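# Thread the towel through the ring so it hangs

## Task

Get the towel hanging through the stand's towel ring so that no part of it rests on the table, on the stand's base or on the stand's arm.

## Robot and tools

Robot: two six-joint arms, left_arm and right_arm, each ending in a five-finger hand. right_arm has a right hand; left_arm has its mirror image, a left hand. The bases sit in the scene frame at left_arm (+0.052, +0.498, +0.001) m and right_arm (-0.033, -0.395, 0) m, each yawed very slightly about z. A post stands on the floor behind the arms. Scene frame: origin at table-top height midway between the arms, +z up, +x out over the table, +y toward left_arm. Image sides do not match arm names.

Hand point: a spot 0.05 m in front of the palm and 0.15 m out from the wrist flange along the fingers. Its +z runs along straight fingers, +y out of the palm, +x across the palm away from the thumb on the right hand (toward the thumb on the left hand). Straight fingers extend 0.06 to 0.07 m past it. A bracket on the little-finger side of the wrist can strike things, and a level hand's wrist can sit below the hand point and meet the table first.

Row layout (used by execute_actions and move): 28 numbers, each in [-1, 1], one list covering both arms. First left_arm: dx, dy, dz, rx, ry, rz, then its hand's eight: little, ring, middle, index, thumb_bend, thumb_turn, force_limit, speed. Then the same fourteen for right_arm. The six pose numbers are offsets, not a pose: they are measured from that arm's Hand target as it stood when the action or move began, along that arm's own base axes; 1.0 equals 0.6 m or 180 degrees; rx, ry, rz form one rotation vector, turning about the Hand target position. All six at 0 asks nothing new of that arm. The finger numbers are absolute targets: -1 straight/open, +1 curled/closed; thumb_bend -1 straight, +1 fully bent; thumb_turn -1 alongside the palm, +1 facing the fingers. force_limit maps -1..+1 to roughly 0..10 N at the fingertip (0..15 N for the two thumb motors). speed rises from near zero at -1 to full at +0.48 and stays full above. To leave a hand unchanged, resend its last eight numbers that were actually executed (before any were sent, use hand_measured plus hand_force_limit and hand_speed).

execute_actions: argument actions is a list of actions; each action is a list of up to 15 rows, one per 1/30 s step; a short action repeats its final row up to step 15. Every row in an action counts from that action's starting Hand target, so repeating an offset in a new action moves further. cameras: list of names, ["all"], or []; images come back by default only when actions is empty.

move: target is one row or a list of up to 15 rows, every row counted from the same starting Hand targets. speed is in m/s, 0.002 to 3.6, default 0.25 (turning rate twice that in rad/s), one value or one per target. blend in m rounds corners in a list. stop_force in N (3 to 120) ends an arm's path when its wrist sensor feels that much push against its motion; use it slowly for touching things. zero (only with stop_force) re-zeros the sensor first, default true. blocking=false returns early and cannot be combined with stop_force. The whole move is capped at 10 s. Paths are straight and do not avoid obstacles; a path passing close to an arm's first-joint axis is refused or can swing the elbow.

wait: seconds (0 to 3600) lets time pass without new commands. stop: brakes a running move. zoom_image: camera (cam_head_left, cam_head_right or cam_high) and region [x0, y0, x1, y1] in pixels, at most 504 by 504, from the newest image. show_instructions: shows reference images. zero_wrist_force: arm names which sensor to re-zero. finished_scene: ends the scene for good; the towel must stay hung with the robot gone.

Results: end_effector_position (m), end_effector_quat_wxyz and velocities in each arm's base frame; Hand target is the last commanded pose after clipping, from which the next offsets start, and the hand point often rests a little short of it. Orientation commands are clipped to 32 degrees from the measured one each step. Wrist force and Wrist torque are in the hand's own axes. hand_measured, hand_stopped_by (moving, target, force, stalled, fault) and hand_load_n follow the finger order above; a lost grip shows as load falling near 0. A move adds a move: line: done, off_target, moving, held or fault, plus limits=paced or limits=held. Cameras are 672x504.

Gripping: with thumb_turn near +1 the hand closes around items about 0.035 to 0.065 m thick; a thumb-tip to index-pad pinch suits light or thin cloth. For a gentle close use speed -0.94 or lower.

Avoid: dropping the towel or letting it leave the table, releasing it while it moves, fast impacts on the table, stand or post, arms touching each other, pressing past a firm contact (stiff arms fault), forces near 150 N or wrist torques near 25.4 N m (a fault stops the arm 10 s), overloading fingers, and keeping arms stretched or pushing long enough to overheat motors (warning at 70 °C, stop at 85 °C).

Each tool is called after ">>>" by a JSON object that holds its "method" and its "body".

Reference images:

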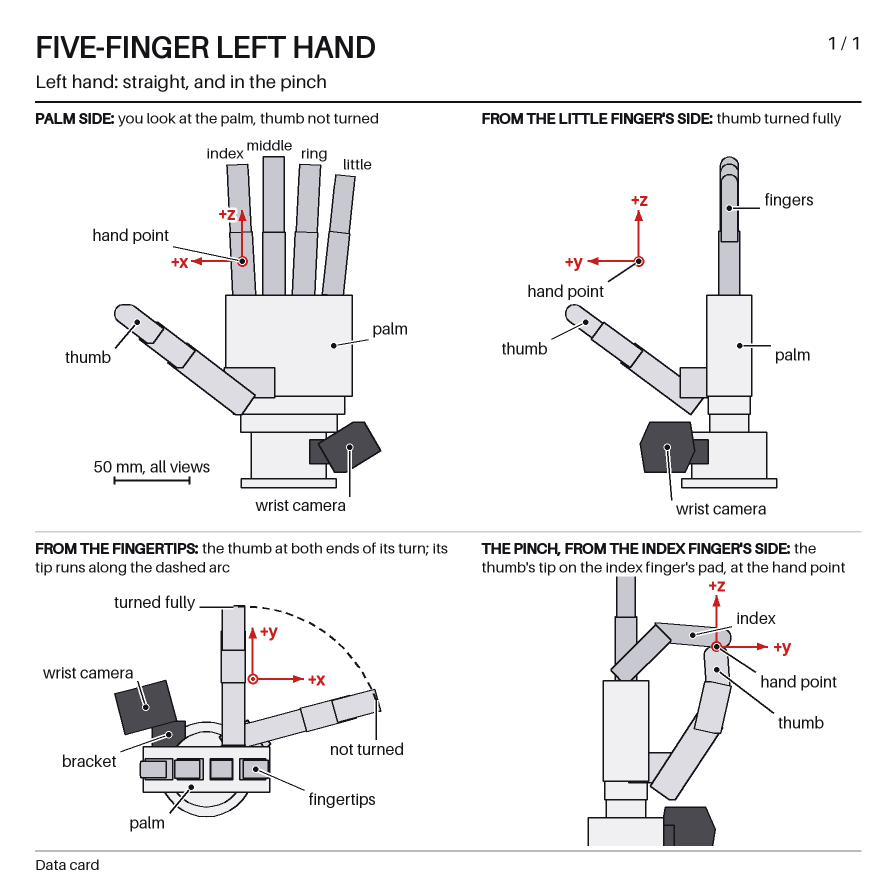

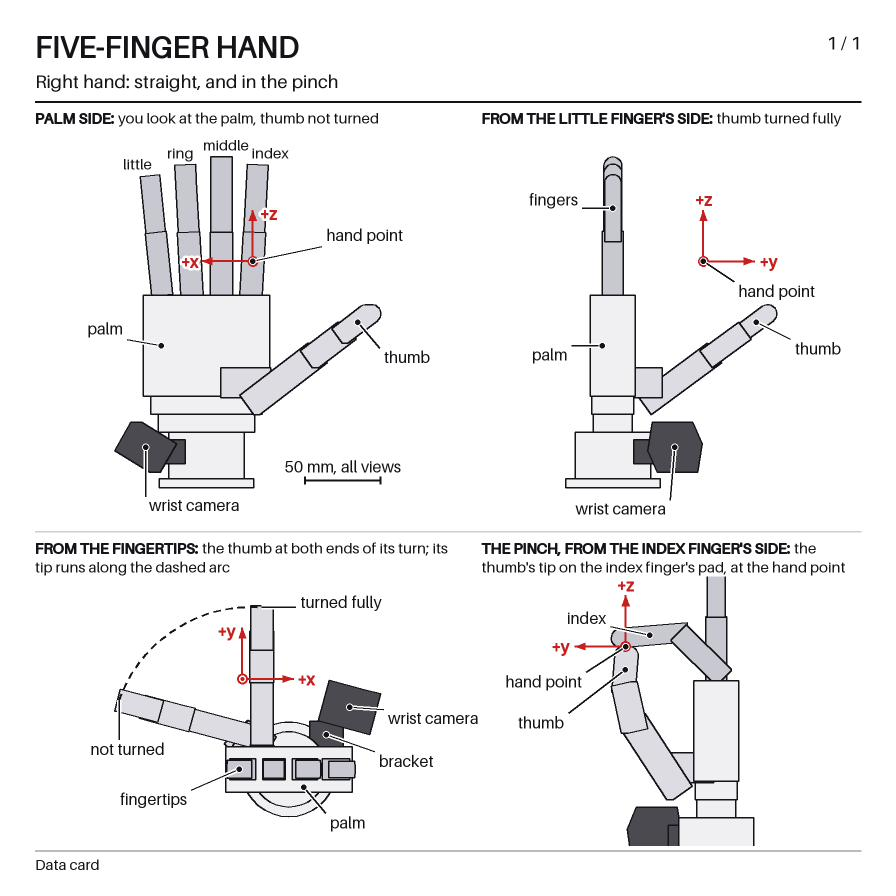

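## Session

>>> {"method": "execute_actions", "body": {"actions": []}}

Scene clock: 0.00 s.
left_arm: end_effector_position=(-0.0240, -0.3162, +0.1416) hand_measured=(-1.000, -1.000, -1.000, -1.000, -1.000, -1.000) hand_load_n=(+0.0, -0.5, +0.0, +0.0, +0.0, +0.0) hand_stopped_by=(target, target, target, target, target, target) hand_force_limit=0.00 hand_speed=-0.80 end_effector_quat_wxyz=(-0.039, -0.327, +0.943, -0.042) | right_arm: end_effector_position=(+0.5368, -0.1086, +0.2354) hand_measured=(-1.000, -1.000, -1.000, -1.000, -1.000, -1.000) hand_load_n=(+0.0, +0.0, +0.0, +0.0, +0.0, +0.0) hand_stopped_by=(target, target, target, target, target, target) hand_force_limit=0.00 hand_speed=-0.80 end_effector_quat_wxyz=(+0.124, +0.481, +0.868, -0.013)
Joint positions: left_arm=[2.151 -1.686 -1.957 2.133 -1.474 3.051] | right_arm=[-0.505 -1.287 1.495 1.113 1.596 -1.068]
Joint velocities: within noise
Joint torques (N m): no reading
Motor temperatures (°C): left_arm=[33 31 33 40 39 41] | right_arm=[31 36 28 39 41 44]
Wrist force (N): no reading
Wrist torque (N m): no reading
Wrist force, peak (N): no reading
Hand target: left_arm -0.0240, -0.3162, +0.1416; -0.039, -0.327, +0.943, -0.042 | right_arm +0.5368, -0.1086, +0.2354; +0.124, +0.481, +0.868, -0.013

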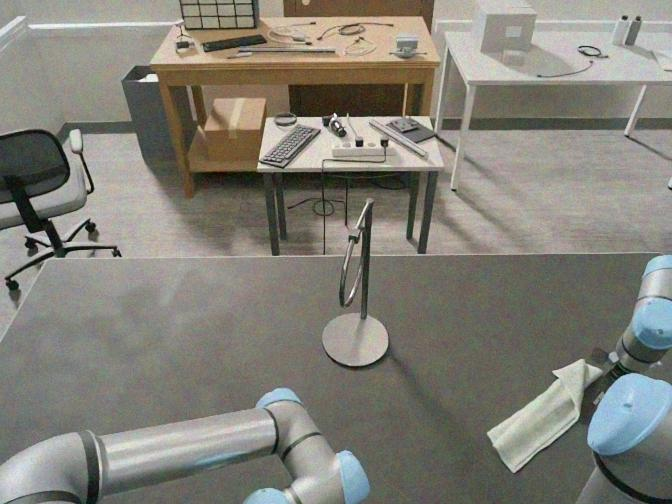

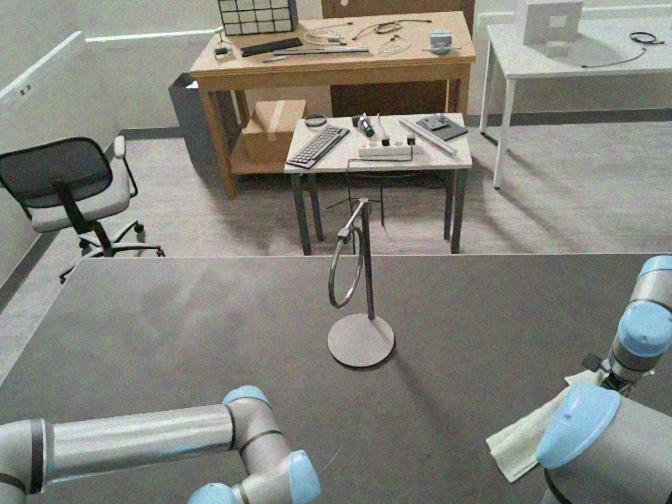

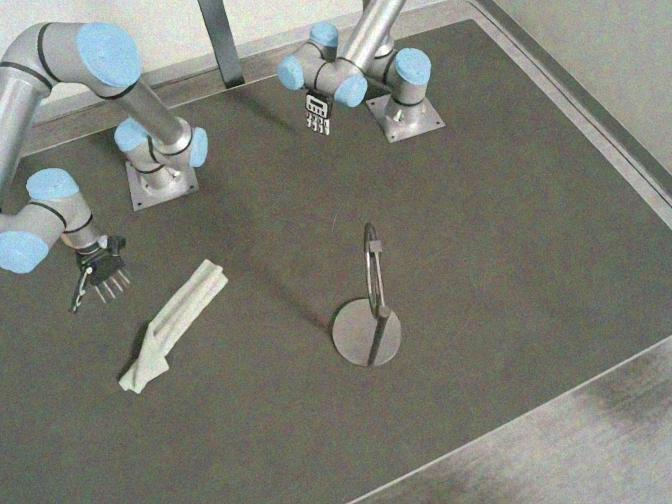

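>>> {"method": "zoom_image", "body": {"camera": "cam_high", "region": [280, 190, 460, 400]}}

>>> {"method": "zoom_image", "body": {"camera": "cam_head_left", "region": [280, 180, 450, 380]}}

>>> {"method": "zoom_image", "body": {"camera": "cam_high", "region": [50, 220, 250, 420]}}

>>> {"method": "zoom_image", "body": {"camera": "cam_head_right", "region": [280, 180, 450, 380]}}

>>> {"method": "zoom_image", "body": {"camera": "cam_head_left", "region": [460, 330, 660, 490]}}

Scaled by 2.400 from the camera's image (finer frame: 960x720).

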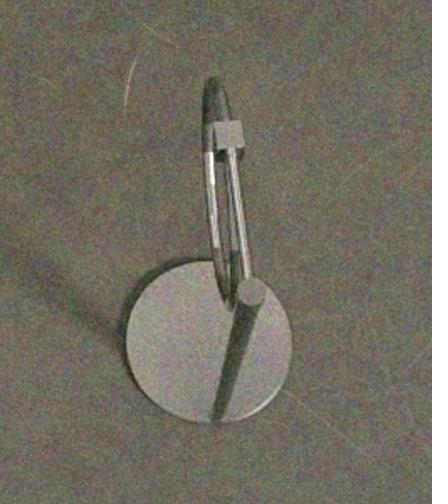

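Scaled by 2.520 from the camera's image (finer frame: 960x720).

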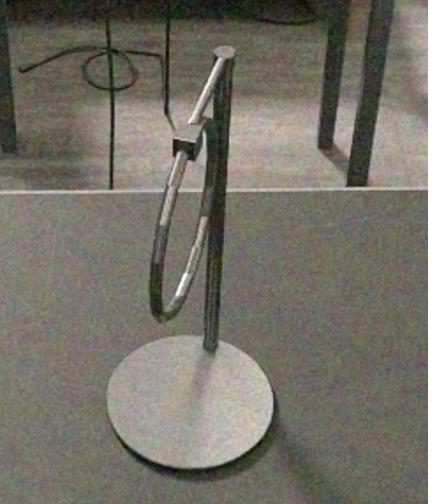

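Scaled by 2.520 from the camera's image (finer frame: 960x720).

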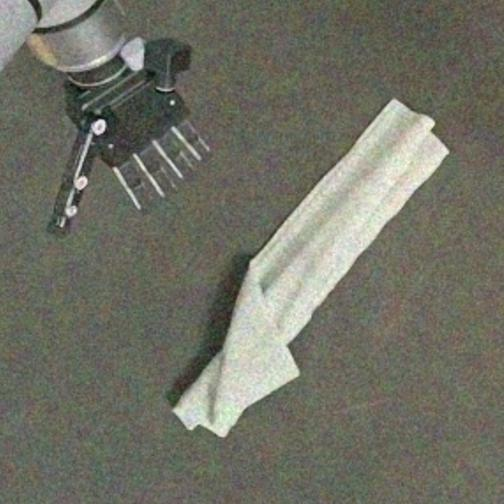

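Scaled by 2.520 from the camera's image (finer frame: 960x720).

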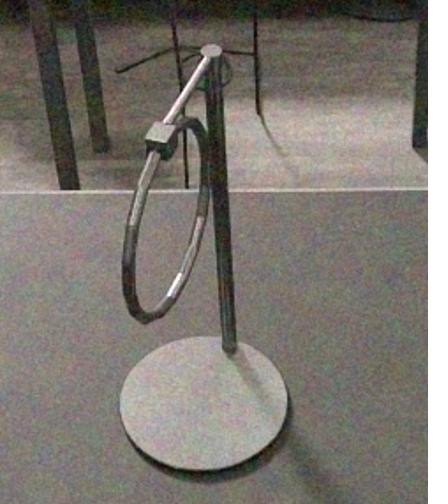

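Scaled by 2.520 from the camera's image (finer frame: 960x720).

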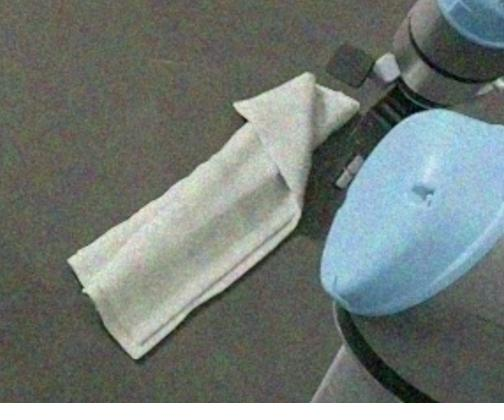

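>>> {"method": "move", "body": {"target": [[0,0,0,0,0,0,-1,-1,-1,-1,-1,-1,0,-0.8, 0,0.048,0.108,0,0,-0.5,1,1,-1,-1,-1,1,0,0],[0,0,0,0,0,0,-1,-1,-1,-1,-1,-1,0,-0.8,-0.006,0.096,-0.05,0.435,0.185,-0.8757,1,1,-1,-1,-1,1,0,0]], "speed": 0.35, "blend": 0.02, "cameras": ["all"]}}

Scene clock: 114.00 s.
left_arm: end_effector_position=(-0.0240, -0.3162, +0.1416) hand_measured=(-1.000, -1.000, -1.000, -1.000, -1.000, -1.000) hand_load_n=(+0.0, +0.0, +0.0, +0.0, +0.0, +0.0) hand_stopped_by=(target, target, target, target, target, target) hand_force_limit=0.00 hand_speed=-0.80 end_effector_quat_wxyz=(-0.039, -0.327, +0.943, -0.042) | right_arm: end_effector_position=(+0.5332, -0.0510, +0.2055) hand_measured=(+1.000, +1.000, -1.000, -1.000, -1.000, +1.000) hand_load_n=(+0.0, +0.0, +0.0, +0.0, +0.0, +0.0) hand_stopped_by=(target, target, target, target, target, target) hand_force_limit=0.00 hand_speed=0.00 end_effector_quat_wxyz=(-0.381, +0.819, -0.388, +0.181)
Joint positions: left_arm=[2.151 -1.686 -1.957 2.133 -1.474 3.051] | right_arm=[-0.665 -1.161 1.458 1.022 0.727 1.903]
Joint torques (N m): left_arm=[0.25 18.78 15.02 -2.4 0.17 -0.21] | right_arm=[5.64 -22.98 -18.05 0.42 -1.49 1.44]
Wrist force (N): left_arm=[0.0 -0.3 0.0] | right_arm=[-0.8 2.2 -0.2]
Wrist torque (N m): left_arm=[-0.04 0.00 0.01] | right_arm=[0.33 0.14 0.03]
Wrist force, peak (N): left_arm=[0.1 -0.5 -0.2] | right_arm=[-0.9 3.1 -0.3]
Hand target: left_arm -0.0240, -0.3162, +0.1416; -0.039, -0.327, +0.943, -0.042 | right_arm +0.5332, -0.0510, +0.2054; -0.382, +0.819, -0.388, +0.181
Off the commanded pose: left_arm 0.000 m, 0 deg | right_arm 0.000 m, 0 deg.
move: done

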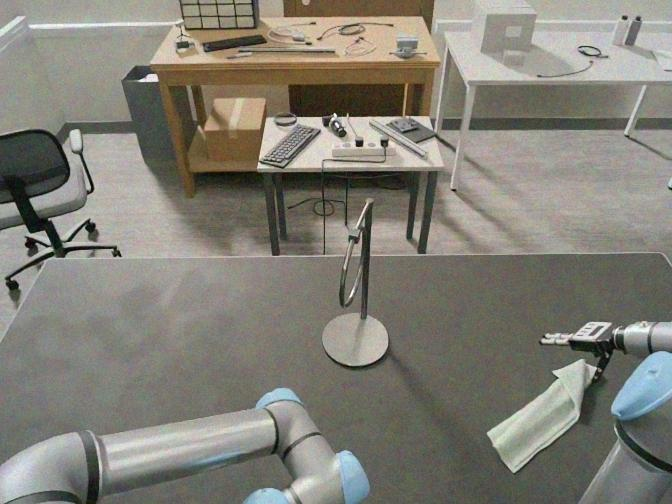

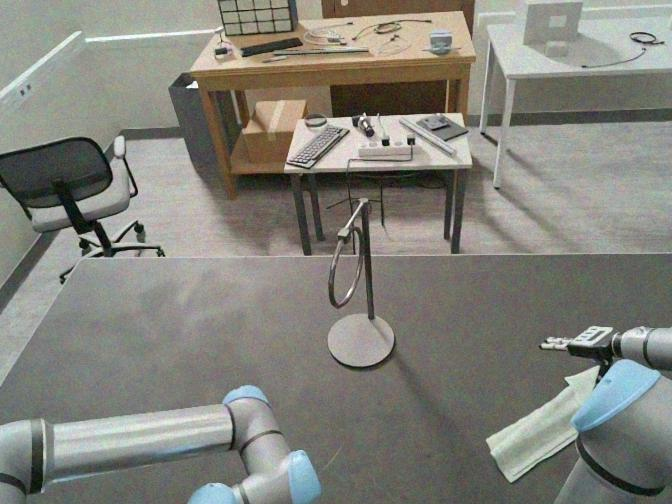

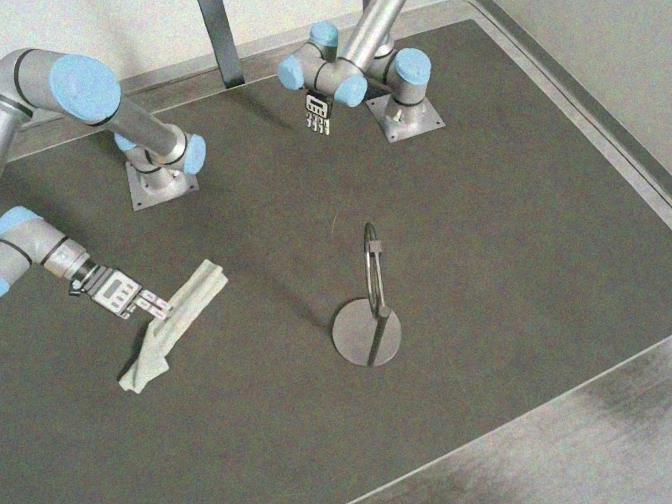

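>>> {"method": "zoom_image", "body": {"camera": "cam_high", "region": [60, 230, 260, 400]}}

>>> {"method": "zoom_image", "body": {"camera": "cam_head_left", "region": [480, 300, 660, 480]}}

Scaled by 2.520 from the camera's image (finer frame: 960x720).

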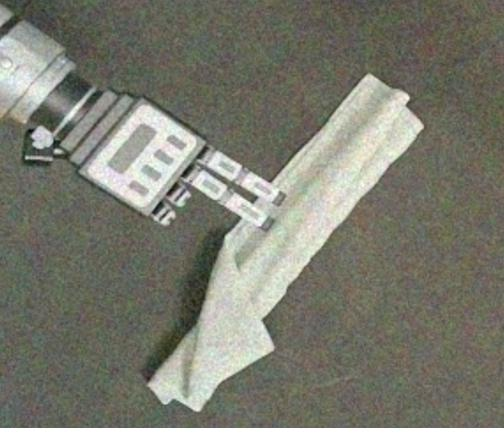

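Scaled by 2.800 from the camera's image (finer frame: 960x720).

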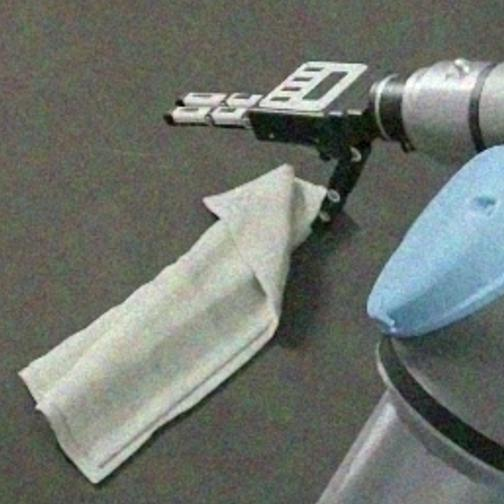

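>>> {"method": "move", "body": {"target": [0,0,0,0,0,0,-1,-1,-1,-1,-1,-1,0,-0.8, 0.0128,-0.0158,-0.259,-0.0353,0.0429,0,1,1,-1,-1,-1,1,0,0], "speed": 0.25, "cameras": ["all"]}}

>>> {"method": "zoom_image", "body": {"camera": "cam_high", "region": [60, 230, 260, 400]}}

>>> {"method": "zoom_image", "body": {"camera": "cam_head_left", "region": [480, 300, 660, 480]}}

Scene clock: 139.67 s.
left_arm: end_effector_position=(-0.0240, -0.3162, +0.1416) hand_measured=(-1.000, -1.000, -1.000, -1.000, -1.000, -1.000) hand_load_n=(+0.0, +0.0, +0.0, +0.0, +0.0, +0.0) hand_stopped_by=(target, target, target, target, target, target) hand_force_limit=0.00 hand_speed=-0.80 end_effector_quat_wxyz=(-0.039, -0.327, +0.943, -0.042) | right_arm: end_effector_position=(+0.5409, -0.0604, +0.0501) hand_measured=(+1.000, +1.000, -1.000, -1.000, -1.000, +1.000) hand_load_n=(+0.0, +0.0, +0.0, +0.0, +0.0, +0.0) hand_stopped_by=(target, target, target, target, target, target) hand_force_limit=0.00 hand_speed=0.00 end_effector_quat_wxyz=(-0.309, +0.850, -0.402, +0.146)
Joint positions: left_arm=[2.151 -1.686 -1.957 2.133 -1.474 3.051] | right_arm=[-0.592 -0.962 1.519 0.778 0.909 1.944]
Joint torques (N m): left_arm=[0.35 19.87 16.26 -2.18 0.08 -0.25] | right_arm=[-9.14 -31.94 -24.98 1.84 -0.35 -1.07]
Wrist force (N): left_arm=[0.1 -0.2 0.0] | right_arm=[-1.1 2.0 0.0]
Wrist torque (N m): left_arm=[-0.02 -0.02 0.01] | right_arm=[0.30 0.19 -0.07]
Wrist force, peak (N): left_arm=[0.2 -0.5 0.0] | right_arm=[-0.8 3.1 1.5]
Hand target: left_arm -0.0240, -0.3162, +0.1416; -0.039, -0.327, +0.943, -0.042 | right_arm +0.5409, -0.0605, +0.0500; -0.309, +0.850, -0.402, +0.146
Off the commanded pose: left_arm 0.000 m, 0 deg | right_arm 0.000 m, 0 deg.
move: done

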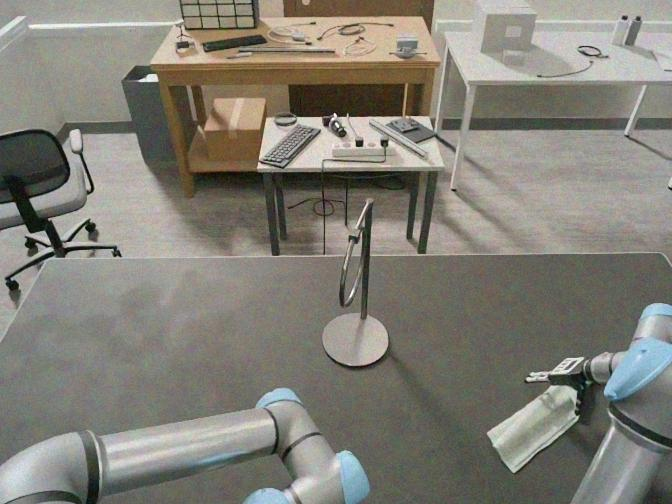

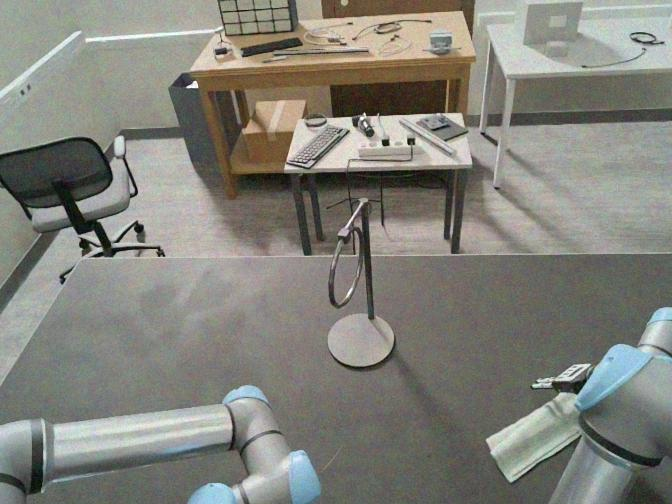

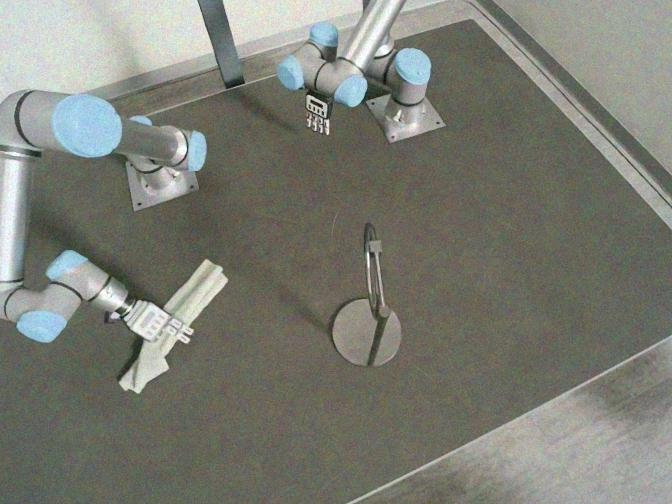

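Scaled by 2.520 from the camera's image (finer frame: 960x720).

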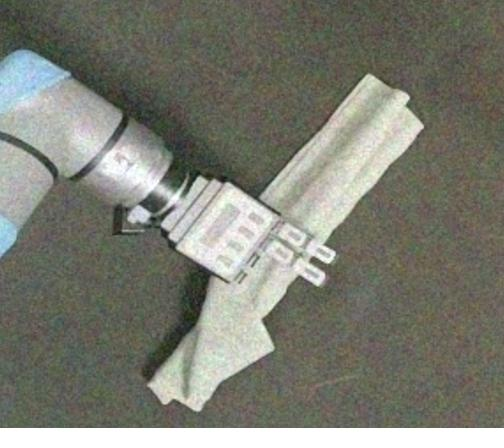

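Scaled by 2.800 from the camera's image (finer frame: 960x720).

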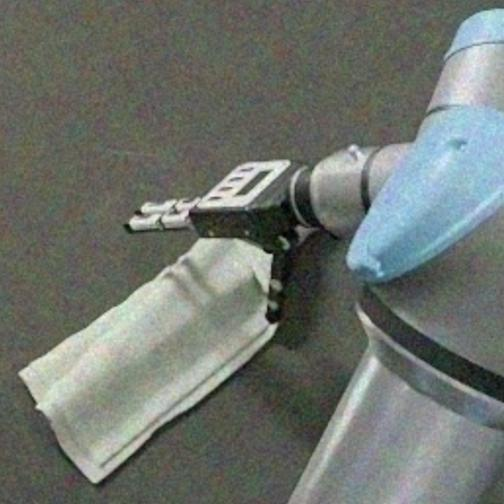

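>>> {"method": "move", "body": {"target": [0,0,0,0,0,0,-1,-1,-1,-1,-1,-1,0,-0.8, 0,0,-0.0583,0,0,0,1,1,-1,-1,-1,1,0,0], "speed": 0.02, "stop_force": 4, "cameras": ["all"]}}

>>> {"method": "zoom_image", "body": {"camera": "cam_high", "region": [60, 230, 260, 400]}}

>>> {"method": "zoom_image", "body": {"camera": "cam_head_left", "region": [500, 350, 600, 450]}}

Scene clock: 149.83 s.
left_arm: end_effector_position=(-0.0240, -0.3162, +0.1416) hand_measured=(-1.000, -1.000, -1.000, -1.000, -1.000, -1.000) hand_load_n=(+0.0, +0.0, +0.0, +0.0, +0.0, +0.0) hand_stopped_by=(target, target, target, target, target, target) hand_force_limit=0.00 hand_speed=-0.80 end_effector_quat_wxyz=(-0.039, -0.327, +0.943, -0.042) | right_arm: end_effector_position=(+0.5409, -0.0605, +0.0171) hand_measured=(+1.000, +1.000, -1.000, -1.000, -1.000, +1.000) hand_load_n=(+0.0, +0.0, +0.0, +0.0, +0.0, +0.0) hand_stopped_by=(target, target, target, target, target, target) hand_force_limit=0.00 hand_speed=0.00 end_effector_quat_wxyz=(-0.309, +0.850, -0.402, +0.146)
Joint positions: left_arm=[2.151 -1.686 -1.957 2.133 -1.474 3.051] | right_arm=[-0.592 -0.919 1.543 0.71 0.909 1.944]
Joint torques (N m): left_arm=[-0.14 19.7 15.64 -2.45 0.12 -0.22] | right_arm=[10.22 -51.24 -26.4 4.34 0.22 -1.22]
Wrist force (N): left_arm=[0.1 -0.2 0.0] | right_arm=[-1.2 1.3 -4.3]
Wrist torque (N m): left_arm=[-0.03 -0.02 0.01] | right_arm=[0.49 0.27 -0.11]
Wrist force, peak (N): left_arm=[0.0 -0.5 -0.1] | right_arm=[-2.6 -0.5 -23.7]
Hand target: left_arm -0.0240, -0.3162, +0.1416; -0.039, -0.327, +0.943, -0.042 | right_arm +0.5409, -0.0605, +0.0171; -0.309, +0.850, -0.402, +0.146 (not the last commanded pose)
Off the commanded pose: left_arm 0.000 m, 0 deg | right_arm 0.002 m, 0 deg.
move: contact (right_arm)

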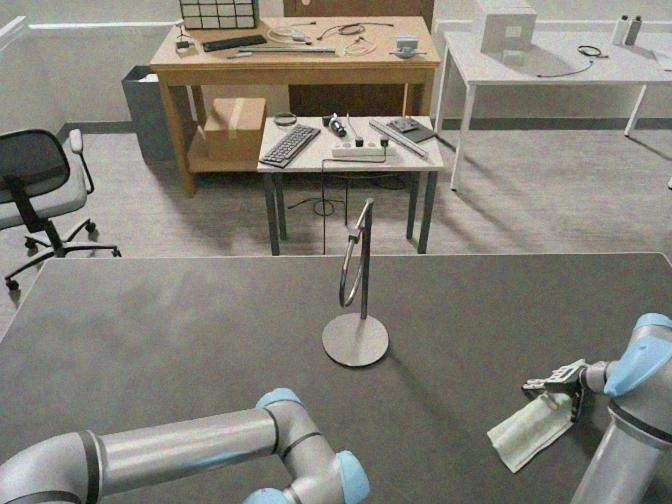

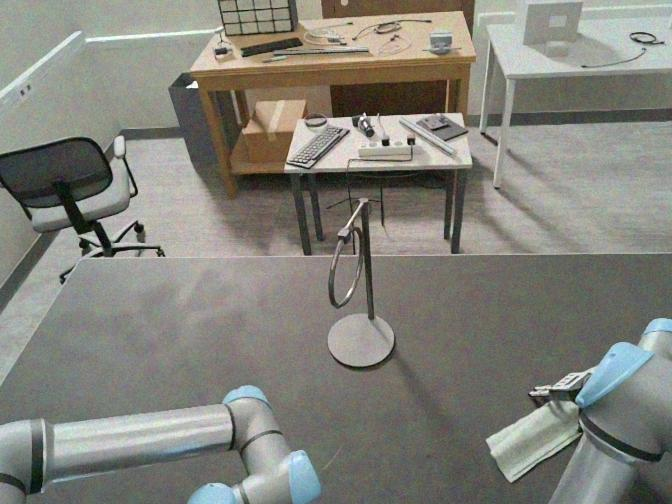

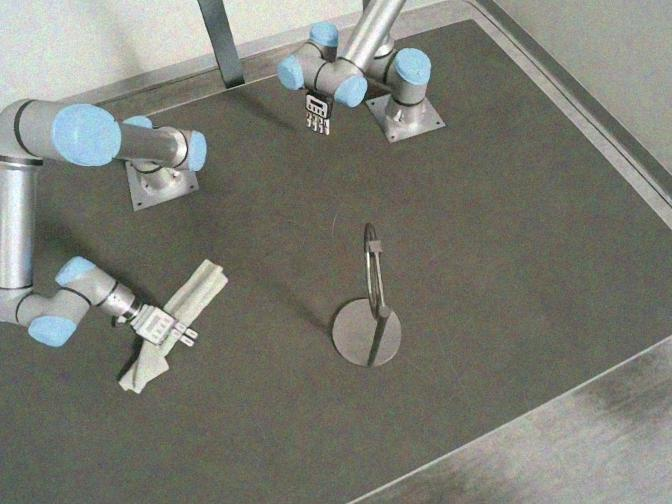

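Scaled by 2.520 from the camera's image (finer frame: 960x720).

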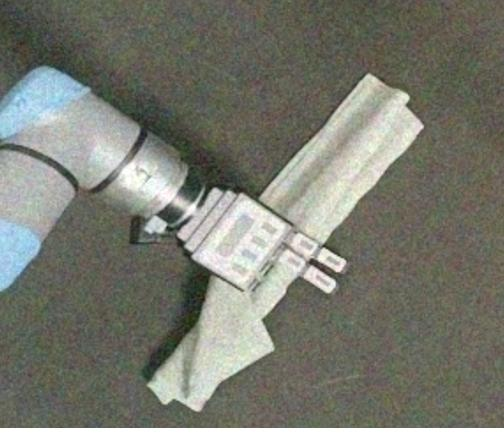

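Scaled by 5.040 from the camera's image (finer frame: 960x720).

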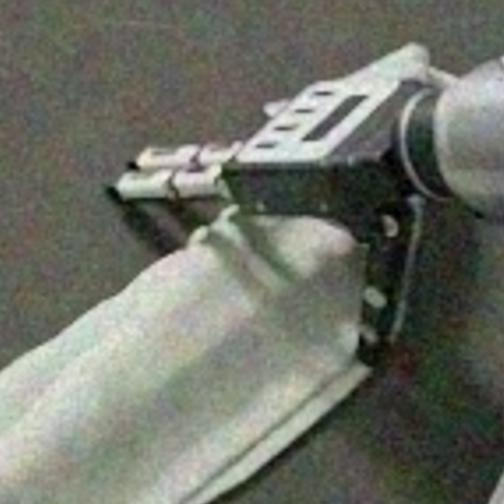

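>>> {"method": "move", "body": {"target": [[0,0,0,0,0,0,-1,-1,-1,-1,-1,-1,0,-0.8, 0,0,0.0035,0.0247,-0.030,0,1,1,-1,-1,-1,1,-0.2,-0.8],[0,0,0,0,0,0,-1,-1,-1,-1,-1,-1,0,-0.8, 0,0,0.0035,0.0247,-0.030,0,1,1,-0.75,-0.75,-0.75,1,-0.2,-0.8],[0,0,0,0,0,0,-1,-1,-1,-1,-1,-1,0,-0.8, 0,0,0.0040,0.0424,-0.0515,0,1,1,-0.5,-0.5,-0.5,1,-0.2,-0.8],[0,0,0,0,0,0,-1,-1,-1,-1,-1,-1,0,-0.8, 0,0,0.0035,0.0707,-0.0858,0,1,1,-0.25,-0.25,-0.25,1,-0.2,-0.8]], "speed": 0.08, "cameras": ["all"]}}

>>> {"method": "zoom_image", "body": {"camera": "cam_high", "region": [60, 230, 260, 400]}}

>>> {"method": "zoom_image", "body": {"camera": "cam_head_left", "region": [480, 350, 600, 470]}}

Scene clock: 178.70 s.
left_arm: end_effector_position=(-0.0240, -0.3162, +0.1416) hand_measured=(-1.000, -1.000, -1.000, -1.000, -1.000, -1.000) hand_load_n=(+0.0, +0.0, +0.0, +0.0, +0.0, +0.0) hand_stopped_by=(target, target, target, target, target, target) hand_force_limit=0.00 hand_speed=-0.80 end_effector_quat_wxyz=(-0.039, -0.327, +0.943, -0.042) | right_arm: end_effector_position=(+0.5409, -0.0605, +0.0192) hand_measured=(+1.000, +1.000, -0.276, -0.250, -0.250, +1.000) hand_load_n=(+0.0, +0.0, +6.5, +0.5, +0.0, +0.0) hand_stopped_by=(target, target, force, target, target, target) hand_force_limit=-0.20 hand_speed=-0.80 end_effector_quat_wxyz=(-0.452, +0.783, -0.371, +0.213)
Joint positions: left_arm=[2.151 -1.686 -1.957 2.133 -1.474 3.051] | right_arm=[-0.745 -0.905 1.688 0.553 0.541 1.843]
Joint torques (N m): left_arm=[0.36 20.35 16.23 -2.43 0.18 -0.29] | right_arm=[1.33 -46.62 -19.02 4.7 0.01 1.1]
Wrist force (N): left_arm=[0.2 -0.3 0.0] | right_arm=[-1.0 -7.0 -0.4]
Wrist torque (N m): left_arm=[-0.05 -0.03 0.02] | right_arm=[0.13 0.26 -0.22]
Wrist force, peak (N): left_arm=[0.3 -0.4 0.1] | right_arm=[-2.8 -18.7 -21.1]
Hand target: left_arm -0.0240, -0.3162, +0.1416; -0.039, -0.327, +0.943, -0.042 | right_arm +0.5409, -0.0605, +0.0192; -0.452, +0.783, -0.371, +0.213
Off the commanded pose: left_arm 0.000 m, 0 deg | right_arm 0.000 m, 0 deg.
move: done

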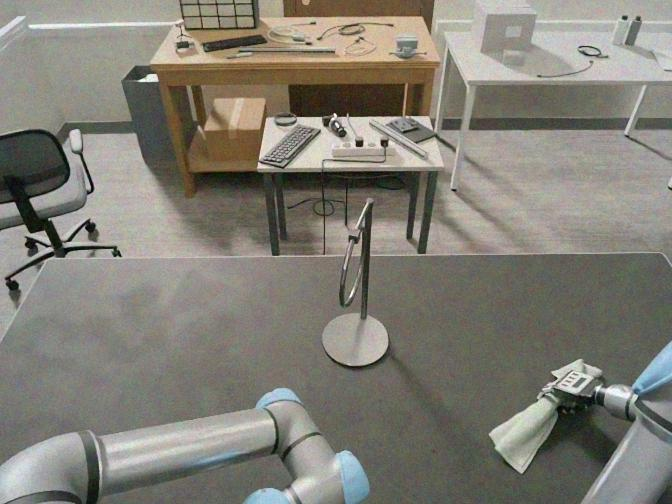

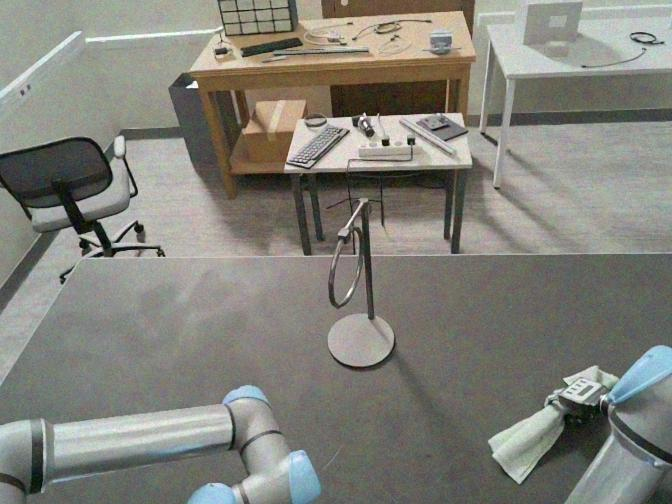

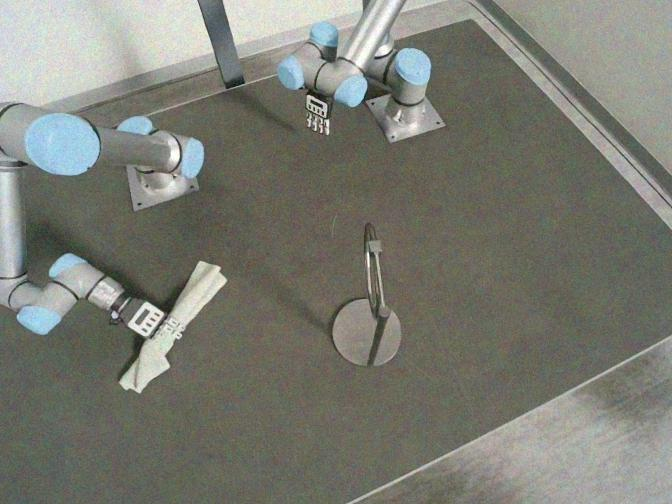

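Scaled by 2.520 from the camera's image (finer frame: 960x720).

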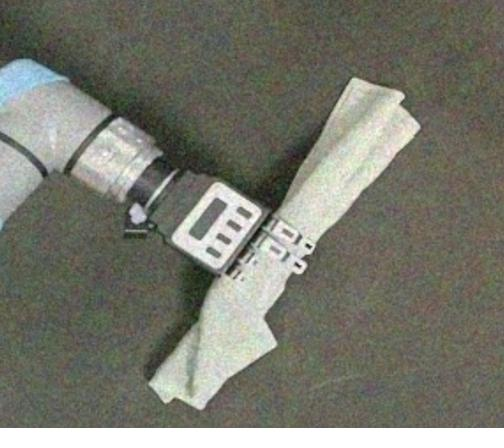

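Scaled by 4.200 from the camera's image (finer frame: 960x720).

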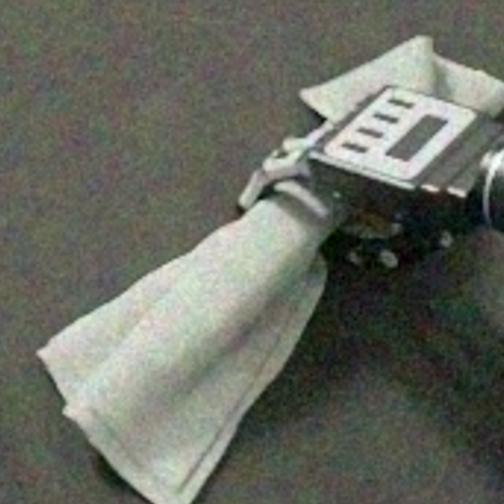

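>>> {"method": "move", "body": {"target": [[0,0,0,0,0,0,-1,-1,-1,-1,-1,-1,0,-0.8, 0,0,0.0045,0,0,0,1,1,-0.26,-0.25,-0.25,1,-0.2,-0.85],[0,0,0,0,0,0,-1,-1,-1,-1,-1,-1,0,-0.8, 0,0,0.0045,0,0,0,1,1,-0.1,-0.1,-0.1,1,-0.1,-0.85],[0,0,0,0,0,0,-1,-1,-1,-1,-1,-1,0,-0.8, 0,0,0.0045,0,0,0,1,1,0.05,0.05,0.05,1,-0.1,-0.88]], "speed": 0.05, "cameras": ["all"]}}

>>> {"method": "zoom_image", "body": {"camera": "cam_high", "region": [60, 230, 260, 400]}}

>>> {"method": "zoom_image", "body": {"camera": "cam_head_left", "region": [480, 350, 600, 470]}}

Scene clock: 186.53 s.
left_arm: end_effector_position=(-0.0240, -0.3162, +0.1416) hand_measured=(-1.000, -1.000, -1.000, -1.000, -1.000, -1.000) hand_load_n=(+0.0, +0.0, +0.0, +0.0, +0.0, +0.0) hand_stopped_by=(target, target, target, target, target, target) hand_force_limit=0.00 hand_speed=-0.80 end_effector_quat_wxyz=(-0.039, -0.327, +0.943, -0.042) | right_arm: end_effector_position=(+0.5409, -0.0605, +0.0219) hand_measured=(+1.000, +1.000, -0.036, -0.014, -0.068, +1.000) hand_load_n=(+0.0, +0.0, +4.0, +5.0, +7.0, +0.0) hand_stopped_by=(target, target, force, force, force, target) hand_force_limit=-0.10 hand_speed=-0.88 end_effector_quat_wxyz=(-0.452, +0.783, -0.371, +0.213)
Joint positions: left_arm=[2.151 -1.686 -1.957 2.133 -1.474 3.051] | right_arm=[-0.745 -0.909 1.687 0.558 0.541 1.843]
Joint torques (N m): left_arm=[-0.27 19.8 16.74 -2.46 0.24 -0.16] | right_arm=[-7.32 -25.99 -23.68 -0.35 -1.26 0.41]
Wrist force (N): left_arm=[0.0 -0.3 -0.2] | right_arm=[-1.2 0.9 -0.9]
Wrist torque (N m): left_arm=[-0.03 0.00 0.01] | right_arm=[0.20 0.29 -0.03]
Wrist force, peak (N): left_arm=[0.4 -0.2 -0.1] | right_arm=[-1.1 -7.3 -0.4]
Hand target: left_arm -0.0240, -0.3162, +0.1416; -0.039, -0.327, +0.943, -0.042 | right_arm +0.5409, -0.0605, +0.0219; -0.452, +0.783, -0.371, +0.213
Off the commanded pose: left_arm 0.000 m, 0 deg | right_arm 0.000 m, 0 deg.
move: done

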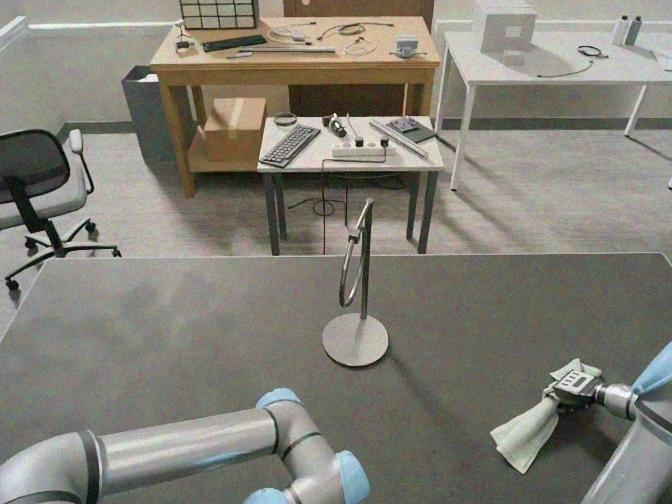

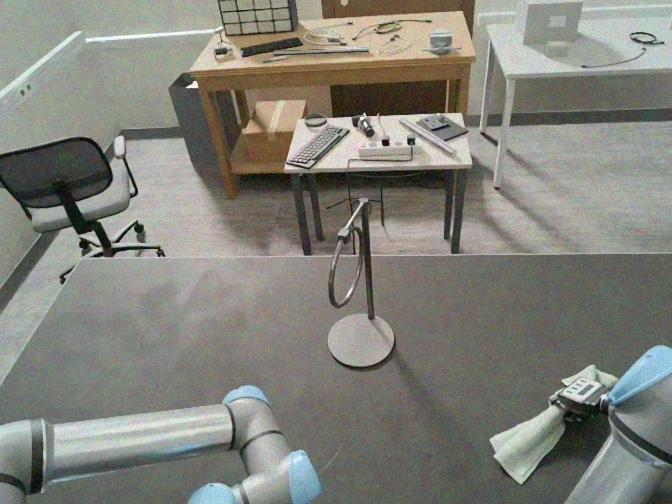

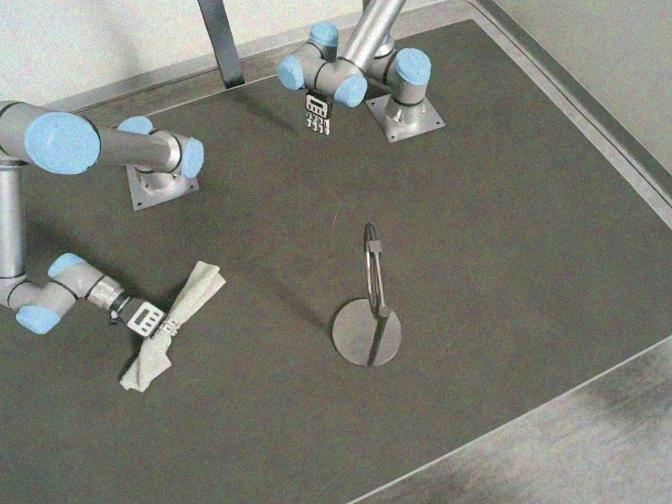

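Scaled by 2.520 from the camera's image (finer frame: 960x720).

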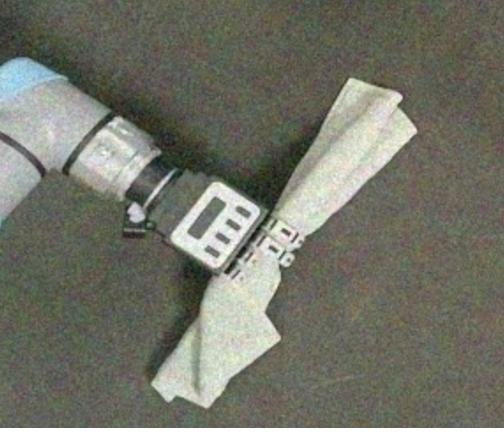

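Scaled by 4.200 from the camera's image (finer frame: 960x720).

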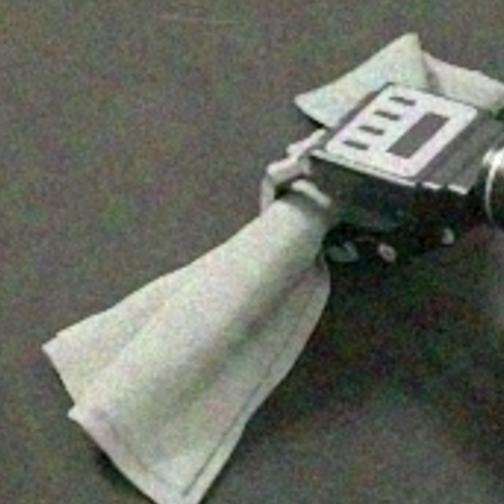

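>>> {"method": "move", "body": {"target": [[0,0,0,0,0,0,-1,-1,-1,-1,-1,-1,0,-0.8, 0,0,0,0,0,0,1,1,0.12,0.12,0.08,1,0.1,-0.9],[0,0,0,0,0,0,-1,-1,-1,-1,-1,-1,0,-0.8, 0,0,0.47,0,0,0,1,1,0.12,0.12,0.08,1,0.1,-0.9]], "speed": 0.12, "cameras": ["all"]}}

>>> {"method": "zoom_image", "body": {"camera": "cam_high", "region": [20, 230, 260, 430]}}

>>> {"method": "zoom_image", "body": {"camera": "cam_head_left", "region": [460, 250, 660, 450]}}

Scene clock: 193.47 s.
left_arm: end_effector_position=(-0.0240, -0.3162, +0.1416) hand_measured=(-1.000, -1.000, -1.000, -1.000, -1.000, -1.000) hand_load_n=(+0.0, +0.0, +0.0, +0.0, +0.0, +0.0) hand_stopped_by=(target, target, target, target, target, target) hand_force_limit=0.00 hand_speed=-0.80 end_effector_quat_wxyz=(-0.039, -0.327, +0.943, -0.042) | right_arm: end_effector_position=(+0.5409, -0.0605, +0.3039) hand_measured=(+1.000, +1.000, -0.010, +0.002, -0.064, +1.000) hand_load_n=(+0.5, +0.0, +5.5, +5.5, +8.5, +0.0) hand_stopped_by=(target, target, force, force, force, target) hand_force_limit=0.10 hand_speed=-0.90 end_effector_quat_wxyz=(-0.452, +0.783, -0.371, +0.214)
Joint positions: left_arm=[2.151 -1.686 -1.957 2.133 -1.474 3.051] | right_arm=[-0.745 -1.205 1.345 1.196 0.541 1.843]
Joint torques (N m): left_arm=[-0.13 21.06 17.57 -2.59 0.26 -0.17] | right_arm=[-8.87 -22.17 -16.34 1.91 0.37 -0.06]
Wrist force (N): left_arm=[0.1 -0.3 0.0] | right_arm=[-0.7 3.2 -0.6]
Wrist torque (N m): left_arm=[-0.04 -0.01 0.01] | right_arm=[0.38 0.16 0.08]
Wrist force, peak (N): left_arm=[0.2 -0.5 0.0] | right_arm=[-1.2 3.5 -0.5]
Hand target: left_arm -0.0240, -0.3162, +0.1416; -0.039, -0.327, +0.943, -0.042 | right_arm +0.5409, -0.0605, +0.3039; -0.452, +0.783, -0.371, +0.213
Off the commanded pose: left_arm 0.000 m, 0 deg | right_arm 0.000 m, 0 deg.
move: done

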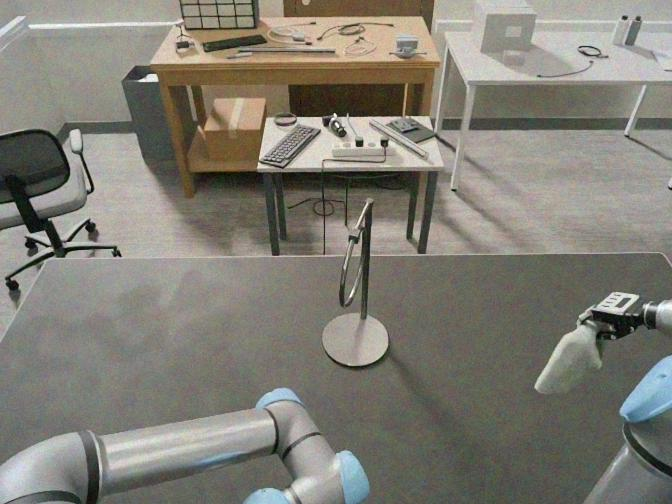

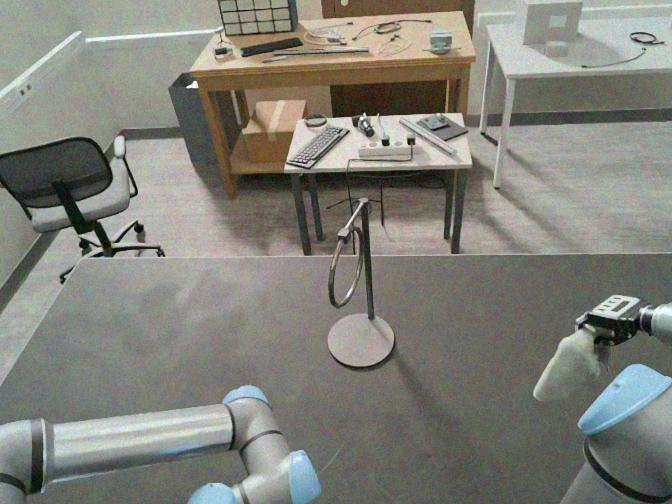

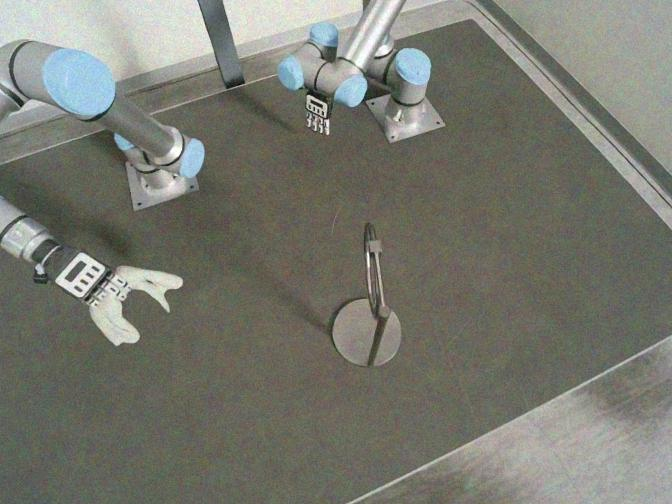

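Scaled by 2.100 from the camera's image (finer frame: 960x720).

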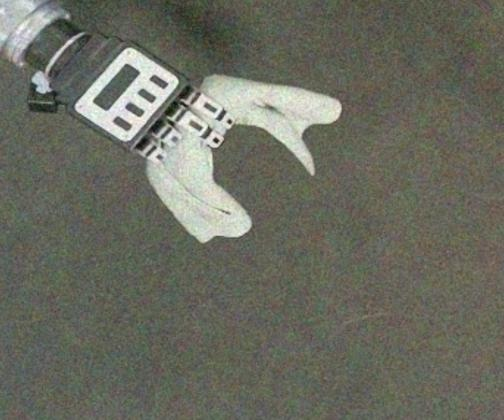

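Scaled by 2.520 from the camera's image (finer frame: 960x720).

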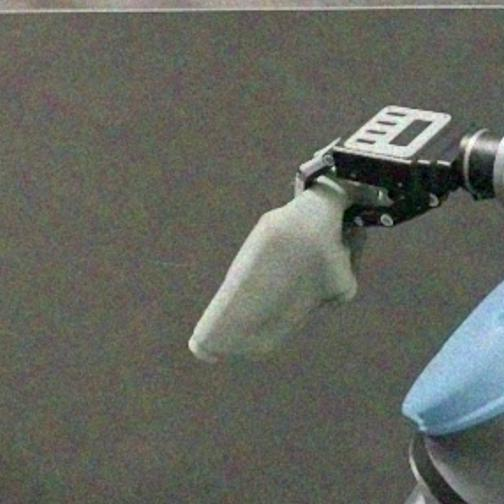

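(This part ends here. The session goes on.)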